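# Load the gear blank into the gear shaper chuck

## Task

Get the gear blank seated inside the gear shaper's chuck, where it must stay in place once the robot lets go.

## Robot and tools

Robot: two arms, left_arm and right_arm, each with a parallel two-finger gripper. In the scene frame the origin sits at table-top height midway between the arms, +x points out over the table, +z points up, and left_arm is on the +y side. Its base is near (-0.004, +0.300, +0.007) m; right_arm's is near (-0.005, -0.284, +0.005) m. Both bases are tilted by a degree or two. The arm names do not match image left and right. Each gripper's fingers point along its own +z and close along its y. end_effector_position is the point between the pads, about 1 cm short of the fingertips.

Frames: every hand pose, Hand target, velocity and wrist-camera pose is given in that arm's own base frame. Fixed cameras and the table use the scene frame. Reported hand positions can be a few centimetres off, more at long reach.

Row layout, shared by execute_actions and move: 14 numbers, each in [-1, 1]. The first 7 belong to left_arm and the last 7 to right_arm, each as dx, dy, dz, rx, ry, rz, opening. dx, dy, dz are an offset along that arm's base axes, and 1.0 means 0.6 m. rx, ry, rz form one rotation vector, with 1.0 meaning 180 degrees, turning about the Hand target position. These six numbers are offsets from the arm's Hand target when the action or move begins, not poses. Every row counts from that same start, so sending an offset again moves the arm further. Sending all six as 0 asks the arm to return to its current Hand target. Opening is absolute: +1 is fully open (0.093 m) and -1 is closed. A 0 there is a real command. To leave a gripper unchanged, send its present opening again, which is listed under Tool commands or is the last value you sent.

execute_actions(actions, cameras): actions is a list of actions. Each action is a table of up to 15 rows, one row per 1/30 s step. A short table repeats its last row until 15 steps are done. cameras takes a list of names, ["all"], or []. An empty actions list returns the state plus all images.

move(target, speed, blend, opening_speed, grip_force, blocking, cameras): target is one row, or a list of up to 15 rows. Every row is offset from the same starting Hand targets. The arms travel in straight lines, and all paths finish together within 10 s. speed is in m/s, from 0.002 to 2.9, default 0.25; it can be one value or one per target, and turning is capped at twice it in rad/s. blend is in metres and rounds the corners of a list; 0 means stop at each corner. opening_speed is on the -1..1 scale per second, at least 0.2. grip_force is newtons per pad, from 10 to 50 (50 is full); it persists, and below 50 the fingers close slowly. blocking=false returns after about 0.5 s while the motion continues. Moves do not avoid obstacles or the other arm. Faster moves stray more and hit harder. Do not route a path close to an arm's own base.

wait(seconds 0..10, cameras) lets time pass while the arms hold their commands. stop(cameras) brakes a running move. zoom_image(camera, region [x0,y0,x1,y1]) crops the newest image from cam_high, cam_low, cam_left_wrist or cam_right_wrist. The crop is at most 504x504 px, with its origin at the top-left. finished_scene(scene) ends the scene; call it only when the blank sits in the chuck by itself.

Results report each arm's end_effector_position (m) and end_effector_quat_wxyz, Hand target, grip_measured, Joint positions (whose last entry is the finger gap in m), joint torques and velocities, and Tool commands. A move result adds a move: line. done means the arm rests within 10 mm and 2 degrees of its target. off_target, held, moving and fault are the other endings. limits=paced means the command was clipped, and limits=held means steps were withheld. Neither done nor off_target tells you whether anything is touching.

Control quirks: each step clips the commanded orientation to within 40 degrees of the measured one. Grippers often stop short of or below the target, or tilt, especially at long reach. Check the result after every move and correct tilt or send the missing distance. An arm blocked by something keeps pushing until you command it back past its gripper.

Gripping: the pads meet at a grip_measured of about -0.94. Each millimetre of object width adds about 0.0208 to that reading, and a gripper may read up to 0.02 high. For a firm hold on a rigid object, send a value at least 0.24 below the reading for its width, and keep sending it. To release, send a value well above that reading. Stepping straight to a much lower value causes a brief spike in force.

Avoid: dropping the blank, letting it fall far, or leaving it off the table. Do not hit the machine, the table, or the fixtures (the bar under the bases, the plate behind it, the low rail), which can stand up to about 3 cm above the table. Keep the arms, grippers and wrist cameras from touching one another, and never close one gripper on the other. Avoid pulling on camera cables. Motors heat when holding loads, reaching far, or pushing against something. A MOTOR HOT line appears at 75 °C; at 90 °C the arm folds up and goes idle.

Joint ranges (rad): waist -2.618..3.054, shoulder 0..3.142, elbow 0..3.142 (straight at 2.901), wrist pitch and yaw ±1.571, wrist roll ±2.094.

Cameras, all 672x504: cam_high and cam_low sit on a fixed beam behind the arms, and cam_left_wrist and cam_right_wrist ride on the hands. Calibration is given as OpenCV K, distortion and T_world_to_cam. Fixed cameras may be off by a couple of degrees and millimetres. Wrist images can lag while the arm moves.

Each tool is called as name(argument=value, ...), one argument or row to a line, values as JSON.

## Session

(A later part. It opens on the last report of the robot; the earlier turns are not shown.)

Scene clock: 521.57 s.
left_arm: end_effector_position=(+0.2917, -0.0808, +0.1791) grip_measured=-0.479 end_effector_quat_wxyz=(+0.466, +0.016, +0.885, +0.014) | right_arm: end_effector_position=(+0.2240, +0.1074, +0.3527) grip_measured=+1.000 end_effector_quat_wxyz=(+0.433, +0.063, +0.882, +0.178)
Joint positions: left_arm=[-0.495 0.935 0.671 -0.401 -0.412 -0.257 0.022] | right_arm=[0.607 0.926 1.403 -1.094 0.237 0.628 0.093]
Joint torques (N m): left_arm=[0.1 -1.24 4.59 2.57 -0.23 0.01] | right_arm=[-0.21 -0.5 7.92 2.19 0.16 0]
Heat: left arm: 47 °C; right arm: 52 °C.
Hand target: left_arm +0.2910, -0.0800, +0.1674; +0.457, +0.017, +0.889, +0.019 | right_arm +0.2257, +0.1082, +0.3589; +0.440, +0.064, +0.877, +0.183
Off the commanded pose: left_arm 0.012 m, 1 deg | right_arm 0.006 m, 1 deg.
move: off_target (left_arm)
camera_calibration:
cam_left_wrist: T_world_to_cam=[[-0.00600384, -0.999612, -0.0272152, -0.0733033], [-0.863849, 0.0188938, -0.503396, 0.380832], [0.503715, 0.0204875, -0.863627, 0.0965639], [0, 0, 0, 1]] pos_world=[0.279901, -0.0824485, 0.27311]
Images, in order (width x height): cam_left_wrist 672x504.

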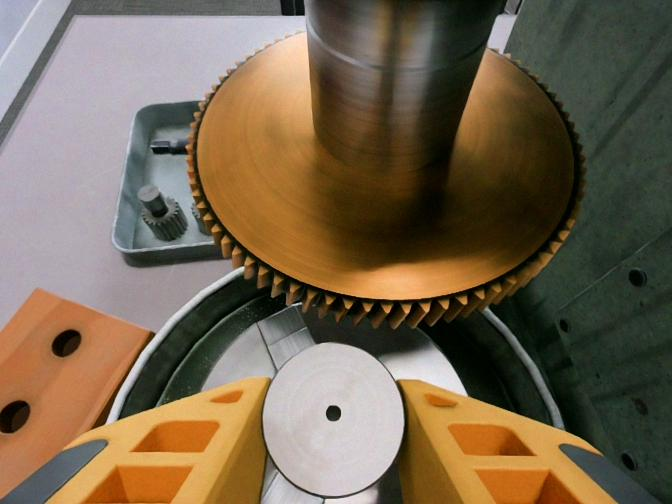

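move(
  target=[
    [0.004,0.0,-0.004,0,-0.01,0,-0.75,0,0,0,0,0,0,1],
    [-0.005,0.0,-0.004,0,0.01,0,-0.75,0,0,0,0,0,0,1],
    [0,0.005,-0.004,0.01,0,0,-0.75,0,0,0,0,0,0,1],
    [0,-0.004,-0.004,-0.01,0,0,-0.75,0,0,0,0,0,0,1],
    [0.004,0.002,-0.006,0,-0.01,0,-0.75,0,0,0,0,0,0,1],
    [-0.005,0.002,-0.006,0,0.01,0,-0.75,0,0,0,0,0,0,1],
    [0,0.006,-0.006,0.01,0,0,-0.75,0,0,0,0,0,0,1],
    [0,-0.002,-0.006,-0.01,0,0,-0.75,0,0,0,0,0,0,1],
    [-0.001,0.002,-0.006,0,0,0,-0.75,0,0,0,0,0,0,1],
  ],
  speed=0.04,
  blend=0.0008,
  cameras=["cam_left_wrist"],
)

zoom_image(
  camera="cam_left_wrist",
  region=[240, 290, 430, 504],
)

Scene clock: 555.30 s.
left_arm: end_effector_position=(+0.2926, -0.0802, +0.1740) grip_measured=-0.479 end_effector_quat_wxyz=(+0.472, +0.011, +0.882, +0.011) | right_arm: end_effector_position=(+0.2240, +0.1074, +0.3527) grip_measured=+1.000 end_effector_quat_wxyz=(+0.433, +0.063, +0.882, +0.178)
Joint positions: left_arm=[-0.493 0.931 0.639 -0.359 -0.415 -0.262 0.022] | right_arm=[0.607 0.926 1.403 -1.094 0.237 0.628 0.093]
Joint torques (N m): left_arm=[0.47 -1.16 5.98 2.27 -0.15 0.09] | right_arm=[-0.21 -0.51 7.91 2.19 0.15 0]
Heat: left arm: 49 °C; right arm: 52 °C.
Hand target: left_arm +0.2904, -0.0787, +0.1637; +0.457, +0.017, +0.889, +0.019 | right_arm +0.2257, +0.1082, +0.3589; +0.440, +0.064, +0.877, +0.183
Off the commanded pose: left_arm 0.010 m, 2 deg | right_arm 0.006 m, 1 deg.
move: done
camera_calibration:
cam_left_wrist: T_world_to_cam=[[0.000549717, -0.999835, -0.0181487, -0.0764252], [-0.857432, 0.00886802, -0.514521, 0.378214], [0.514597, 0.0158442, -0.857286, 0.0869808], [0, 0, 0, 1]] pos_world=[0.279575, -0.0811447, 0.267779]
Images, in order (width x height): cam_left_wrist 672x504.

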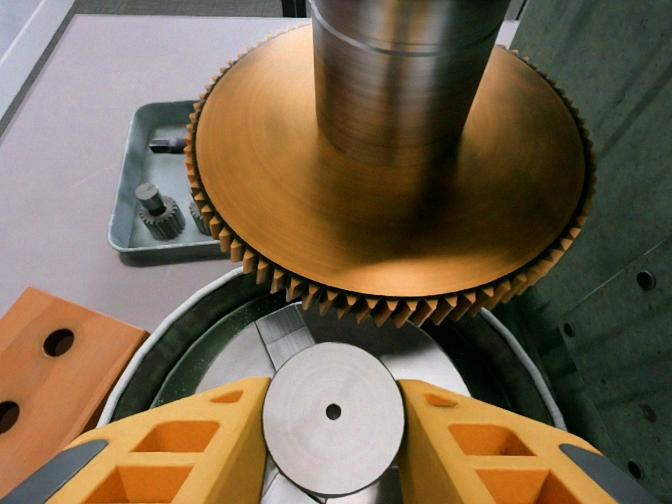

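Scaled by 2.355 from the camera's 672x504 image, which has a finer 960x720 frame.

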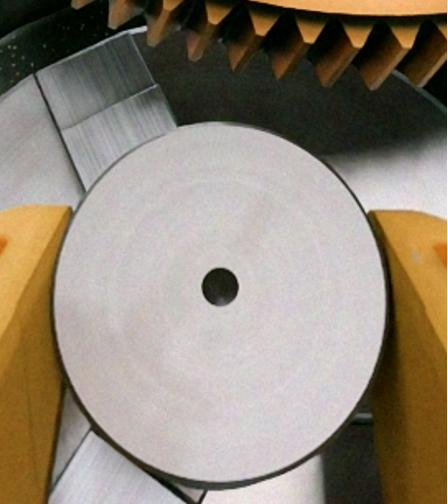

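move(
  target=[
    [0.003,0.0,-0.008,0,-0.008,0,-0.75,0,0,0,0,0,0,1],
    [-0.006,0.0,-0.008,0,0.012,0,-0.75,0,0,0,0,0,0,1],
    [-0.001,0.004,-0.01,0.01,0.003,0,-0.75,0,0,0,0,0,0,1],
    [-0.001,-0.005,-0.01,-0.01,0.003,0,-0.75,0,0,0,0,0,0,1],
    [0.003,0.0,-0.012,0,-0.008,0,-0.75,0,0,0,0,0,0,1],
    [-0.006,0.0,-0.012,0,0.012,0,-0.75,0,0,0,0,0,0,1],
    [-0.001,0.004,-0.014,0.01,0.003,0,-0.75,0,0,0,0,0,0,1],
    [-0.001,-0.005,-0.014,-0.01,0.003,0,-0.75,0,0,0,0,0,0,1],
    [-0.001,0.0,-0.014,0.003,0.004,0,-0.75,0,0,0,0,0,0,1],
  ],
  speed=0.04,
  blend=0.0008,
  cameras=["cam_left_wrist"],
)

zoom_image(
  camera="cam_left_wrist",
  region=[240, 290, 430, 504],
)

Scene clock: 570.97 s.
left_arm: end_effector_position=(+0.2925, -0.0803, +0.1664) grip_measured=-0.479 end_effector_quat_wxyz=(+0.470, +0.009, +0.882, +0.011) | right_arm: end_effector_position=(+0.2240, +0.1074, +0.3527) grip_measured=+1.000 end_effector_quat_wxyz=(+0.433, +0.063, +0.882, +0.178)
Joint positions: left_arm=[-0.493 0.935 0.614 -0.333 -0.414 -0.266 0.022] | right_arm=[0.607 0.926 1.403 -1.094 0.237 0.628 0.093]
Joint torques (N m): left_arm=[0.13 -0.51 6.45 2.12 -0.21 0.13] | right_arm=[-0.24 -0.54 7.92 2.19 0.16 0]
Heat: left arm: 48 °C; right arm: 53 °C.
Hand target: left_arm +0.2898, -0.0787, +0.1553; +0.452, +0.020, +0.892, +0.023 | right_arm +0.2257, +0.1082, +0.3589; +0.440, +0.064, +0.877, +0.183
Off the commanded pose: left_arm 0.011 m, 3 deg | right_arm 0.006 m, 1 deg.
move: off_target (left_arm)
camera_calibration:
cam_left_wrist: T_world_to_cam=[[0.00226914, -0.999869, -0.0160566, -0.0774894], [-0.859252, 0.00626423, -0.511515, 0.374046], [0.511548, 0.0149573, -0.859125, 0.081708], [0, 0, 0, 1]] pos_world=[0.279778, -0.0810445, 0.260283]
Images, in order (width x height): cam_left_wrist 672x504.

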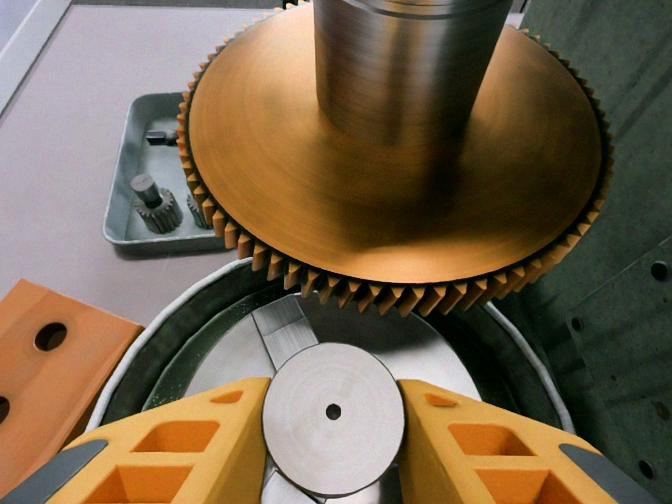

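Scaled by 2.355 from the camera's 672x504 image, which has a finer 960x720 frame.

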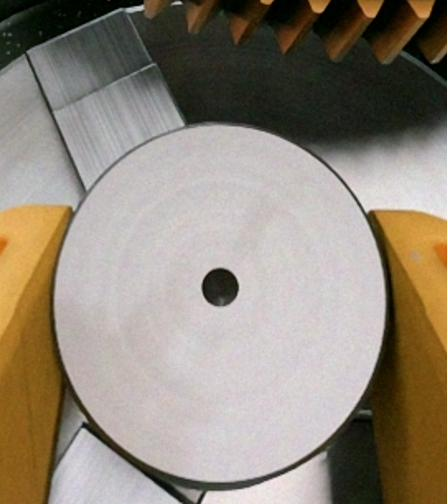

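move(
  target=[
    [0.003,0.0,-0.006,0,-0.008,0,-0.75,0,0,0,0,0,0,1],
    [-0.006,0.0,-0.008,0,0.012,0,-0.75,0,0,0,0,0,0,1],
    [-0.001,0.003,-0.01,-0.01,0.003,0,-0.75,0,0,0,0,0,0,1],
    [-0.001,-0.005,-0.01,0.01,0.003,0,-0.75,0,0,0,0,0,0,1],
    [0.002,0.0,-0.012,0,-0.008,0,-0.75,0,0,0,0,0,0,1],
    [-0.006,0.0,-0.012,0,0.012,0,-0.75,0,0,0,0,0,0,1],
    [-0.001,-0.001,-0.012,0.003,0.004,0,-0.75,0,0,0,0,0,0,1],
  ],
  speed=0.04,
  blend=0.0008,
  cameras=["cam_left_wrist"],
)

zoom_image(
  camera="cam_left_wrist",
  region=[240, 290, 430, 504],
)

Scene clock: 582.73 s.
left_arm: end_effector_position=(+0.2925, -0.0799, +0.1659) grip_measured=-0.479 end_effector_quat_wxyz=(+0.474, +0.009, +0.881, +0.016) | right_arm: end_effector_position=(+0.2240, +0.1074, +0.3527) grip_measured=+1.000 end_effector_quat_wxyz=(+0.433, +0.063, +0.882, +0.178)
Joint positions: left_arm=[-0.501 0.935 0.606 -0.323 -0.431 -0.265 0.022] | right_arm=[0.607 0.926 1.403 -1.094 0.237 0.628 0.093]
Joint torques (N m): left_arm=[0.25 0.4 6.01 2.08 -0.09 0.1] | right_arm=[-0.23 -0.51 7.9 2.19 0.15 0]
Heat: left arm: 47 °C; right arm: 53 °C.
Hand target: left_arm +0.2892, -0.0793, +0.1482; +0.446, +0.022, +0.894, +0.027 | right_arm +0.2257, +0.1082, +0.3589; +0.440, +0.064, +0.877, +0.183
Off the commanded pose: left_arm 0.018 m, 4 deg | right_arm 0.006 m, 1 deg.
move: off_target (left_arm)
camera_calibration:
cam_left_wrist: T_world_to_cam=[[0.00823634, -0.999682, -0.0238465, -0.077547], [-0.855207, 0.00531661, -0.51826, 0.373668], [0.518221, 0.0246623, -0.854891, 0.0793896], [0, 0, 0, 1]] pos_world=[0.27906, -0.0814669, 0.259677]
Images, in order (width x height): cam_left_wrist 672x504.

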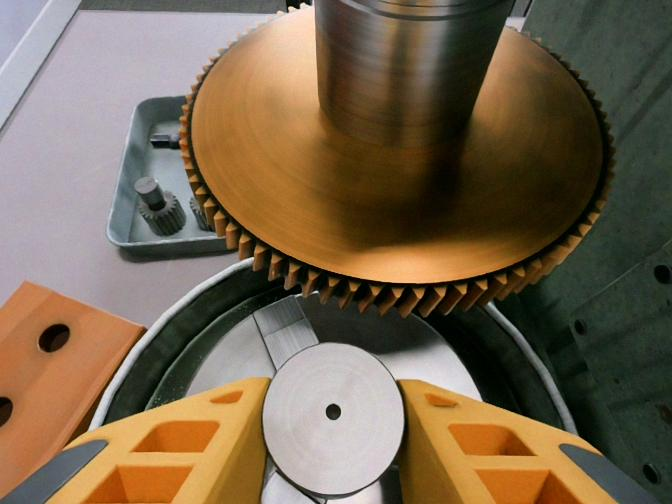

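Scaled by 2.355 from the camera's 672x504 image, which has a finer 960x720 frame.

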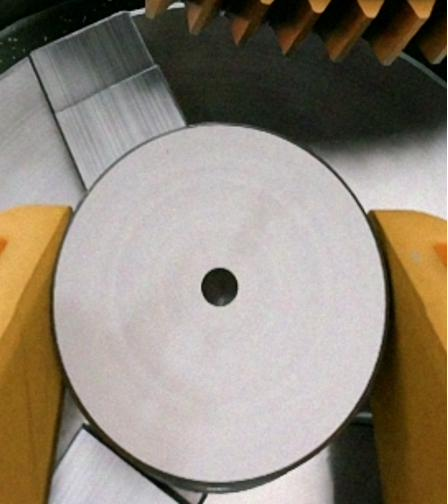

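move(
  target=[0.005, -0.001, 0.03, -0.004, -0.02, -0.004, -0.75, 0, 0, 0, 0, 0, 0, 1],
  speed=0.04,
)

move(
  target=[0, 0, 0, 0, 0, 0, 0.0, 0, 0, 0, 0, 0, 0, 1],
  opening_speed=0.6,
  cameras=["cam_left_wrist"],
)

Scene clock: 588.23 s.
left_arm: end_effector_position=(+0.2926, -0.0802, +0.1667) grip_measured=-0.479 end_effector_quat_wxyz=(+0.475, +0.010, +0.880, +0.015) | right_arm: end_effector_position=(+0.2240, +0.1074, +0.3527) grip_measured=+1.000 end_effector_quat_wxyz=(+0.433, +0.063, +0.882, +0.178)
Joint positions: left_arm=[-0.501 0.933 0.606 -0.32 -0.429 -0.261 0.022] | right_arm=[0.607 0.926 1.403 -1.094 0.237 0.628 0.093]
Joint torques (N m): left_arm=[0.58 -2.56 6.49 2.43 -0.11 0.32] | right_arm=[-0.24 -0.51 7.91 2.19 0.15 0]
Heat: left arm: 47 °C; right arm: 53 °C.
Hand target: left_arm +0.2922, -0.0800, +0.1661; +0.474, +0.024, +0.880, +0.019 | right_arm +0.2257, +0.1082, +0.3589; +0.440, +0.064, +0.877, +0.183
Off the commanded pose: left_arm 0.001 m, 2 deg | right_arm 0.006 m, 1 deg.
move: done

Scene clock: 589.70 s.
left_arm: end_effector_position=(+0.2926, -0.0802, +0.1668) grip_measured=-0.002 end_effector_quat_wxyz=(+0.475, +0.019, +0.880, +0.020) | right_arm: end_effector_position=(+0.2240, +0.1074, +0.3527) grip_measured=+1.000 end_effector_quat_wxyz=(+0.433, +0.063, +0.882, +0.178)
Joint positions: left_arm=[-0.5 0.932 0.606 -0.32 -0.429 -0.241 0.045] | right_arm=[0.607 0.926 1.403 -1.094 0.237 0.628 0.093]
Joint torques (N m): left_arm=[0.55 -2.52 6.54 2.43 -0.12 0.14] | right_arm=[-0.23 -0.51 7.91 2.19 0.16 0]
Heat: left arm: 47 °C; right arm: 53 °C.
Hand target: left_arm +0.2923, -0.0799, +0.1661; +0.474, +0.024, +0.880, +0.019 | right_arm +0.2257, +0.1082, +0.3589; +0.440, +0.064, +0.877, +0.183
Off the commanded pose: left_arm 0.001 m, 1 deg | right_arm 0.006 m, 1 deg.
move: done
camera_calibration:
cam_left_wrist: T_world_to_cam=[[-0.00599945, -0.999152, -0.0407435, -0.070708], [-0.853367, 0.0263549, -0.520643, 0.37584], [0.521275, 0.0316456, -0.852802, 0.0794907], [0, 0, 0, 1]] pos_world=[0.278869, -0.0830688, 0.260587]
Images, in order (width x height): cam_left_wrist 672x504.

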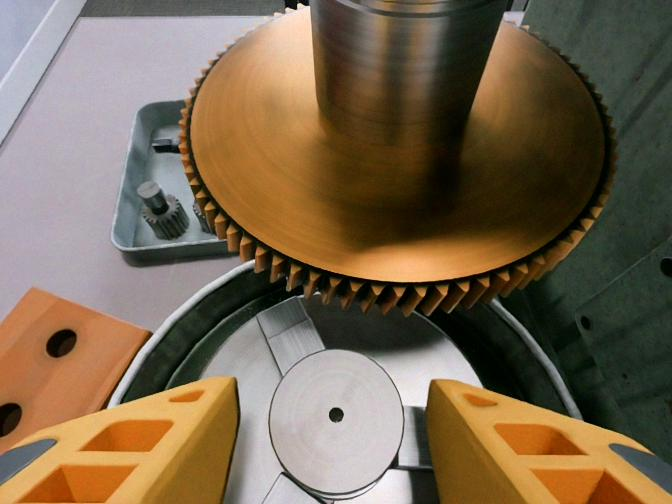

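move(
  target=[
    [-0.05, 0.0, 0.05, 0, 0, 0, 0.0, 0, 0, 0, 0, 0, 0, 1],
    [-0.14, 0, 0.10, 0, 0, 0, 0.0, 0, 0, 0, 0, 0, 0, 1],
  ],
  blend=[0.02, 0],
  speed=0.12,
  cameras=["cam_left_wrist"],
)

zoom_image(
  camera="cam_left_wrist",
  region=[220, 170, 500, 450],
)

Scene clock: 595.47 s.
left_arm: end_effector_position=(+0.2077, -0.0783, +0.2189) grip_measured=-0.002 end_effector_quat_wxyz=(+0.471, +0.028, +0.881, +0.022) | right_arm: end_effector_position=(+0.2240, +0.1074, +0.3527) grip_measured=+1.000 end_effector_quat_wxyz=(+0.433, +0.063, +0.882, +0.178)
Joint positions: left_arm=[-0.871 0.691 0.792 -0.914 -0.7 -0.519 0.045] | right_arm=[0.607 0.926 1.403 -1.094 0.237 0.628 0.093]
Joint torques (N m): left_arm=[-0.77 1.2 8.43 1.98 -0.41 -0.06] | right_arm=[-0.21 -0.51 7.91 2.19 0.16 0]
Heat: left arm: 47 °C; right arm: 53 °C.
Hand target: left_arm +0.2082, -0.0800, +0.2262; +0.474, +0.024, +0.880, +0.019 | right_arm +0.2257, +0.1082, +0.3589; +0.440, +0.064, +0.877, +0.183
Off the commanded pose: left_arm 0.007 m, 1 deg | right_arm 0.006 m, 1 deg.
move: done
camera_calibration:
cam_left_wrist: T_world_to_cam=[[-0.0204168, -0.998363, -0.053429, -0.0614528], [-0.857386, 0.044972, -0.512706, 0.330908], [0.514269, 0.0353414, -0.8569, 0.170661], [0, 0, 0, 1]] pos_world=[0.194696, -0.0822652, 0.312614]
Images, in order (width x height): cam_left_wrist 672x504.

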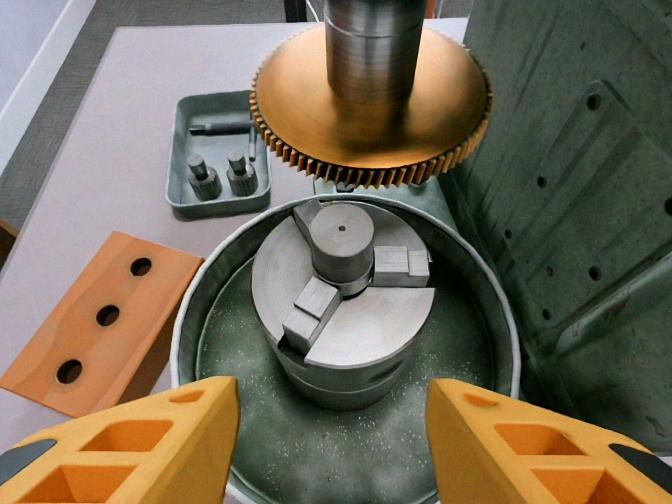

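Scaled by 1.800 from the camera's 672x504 image, which has a finer 960x720 frame.

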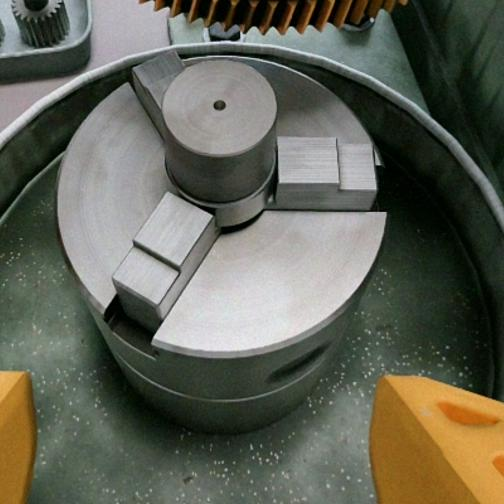

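finished_scene(
  scene=1,
)

The scene is finished: the task was done.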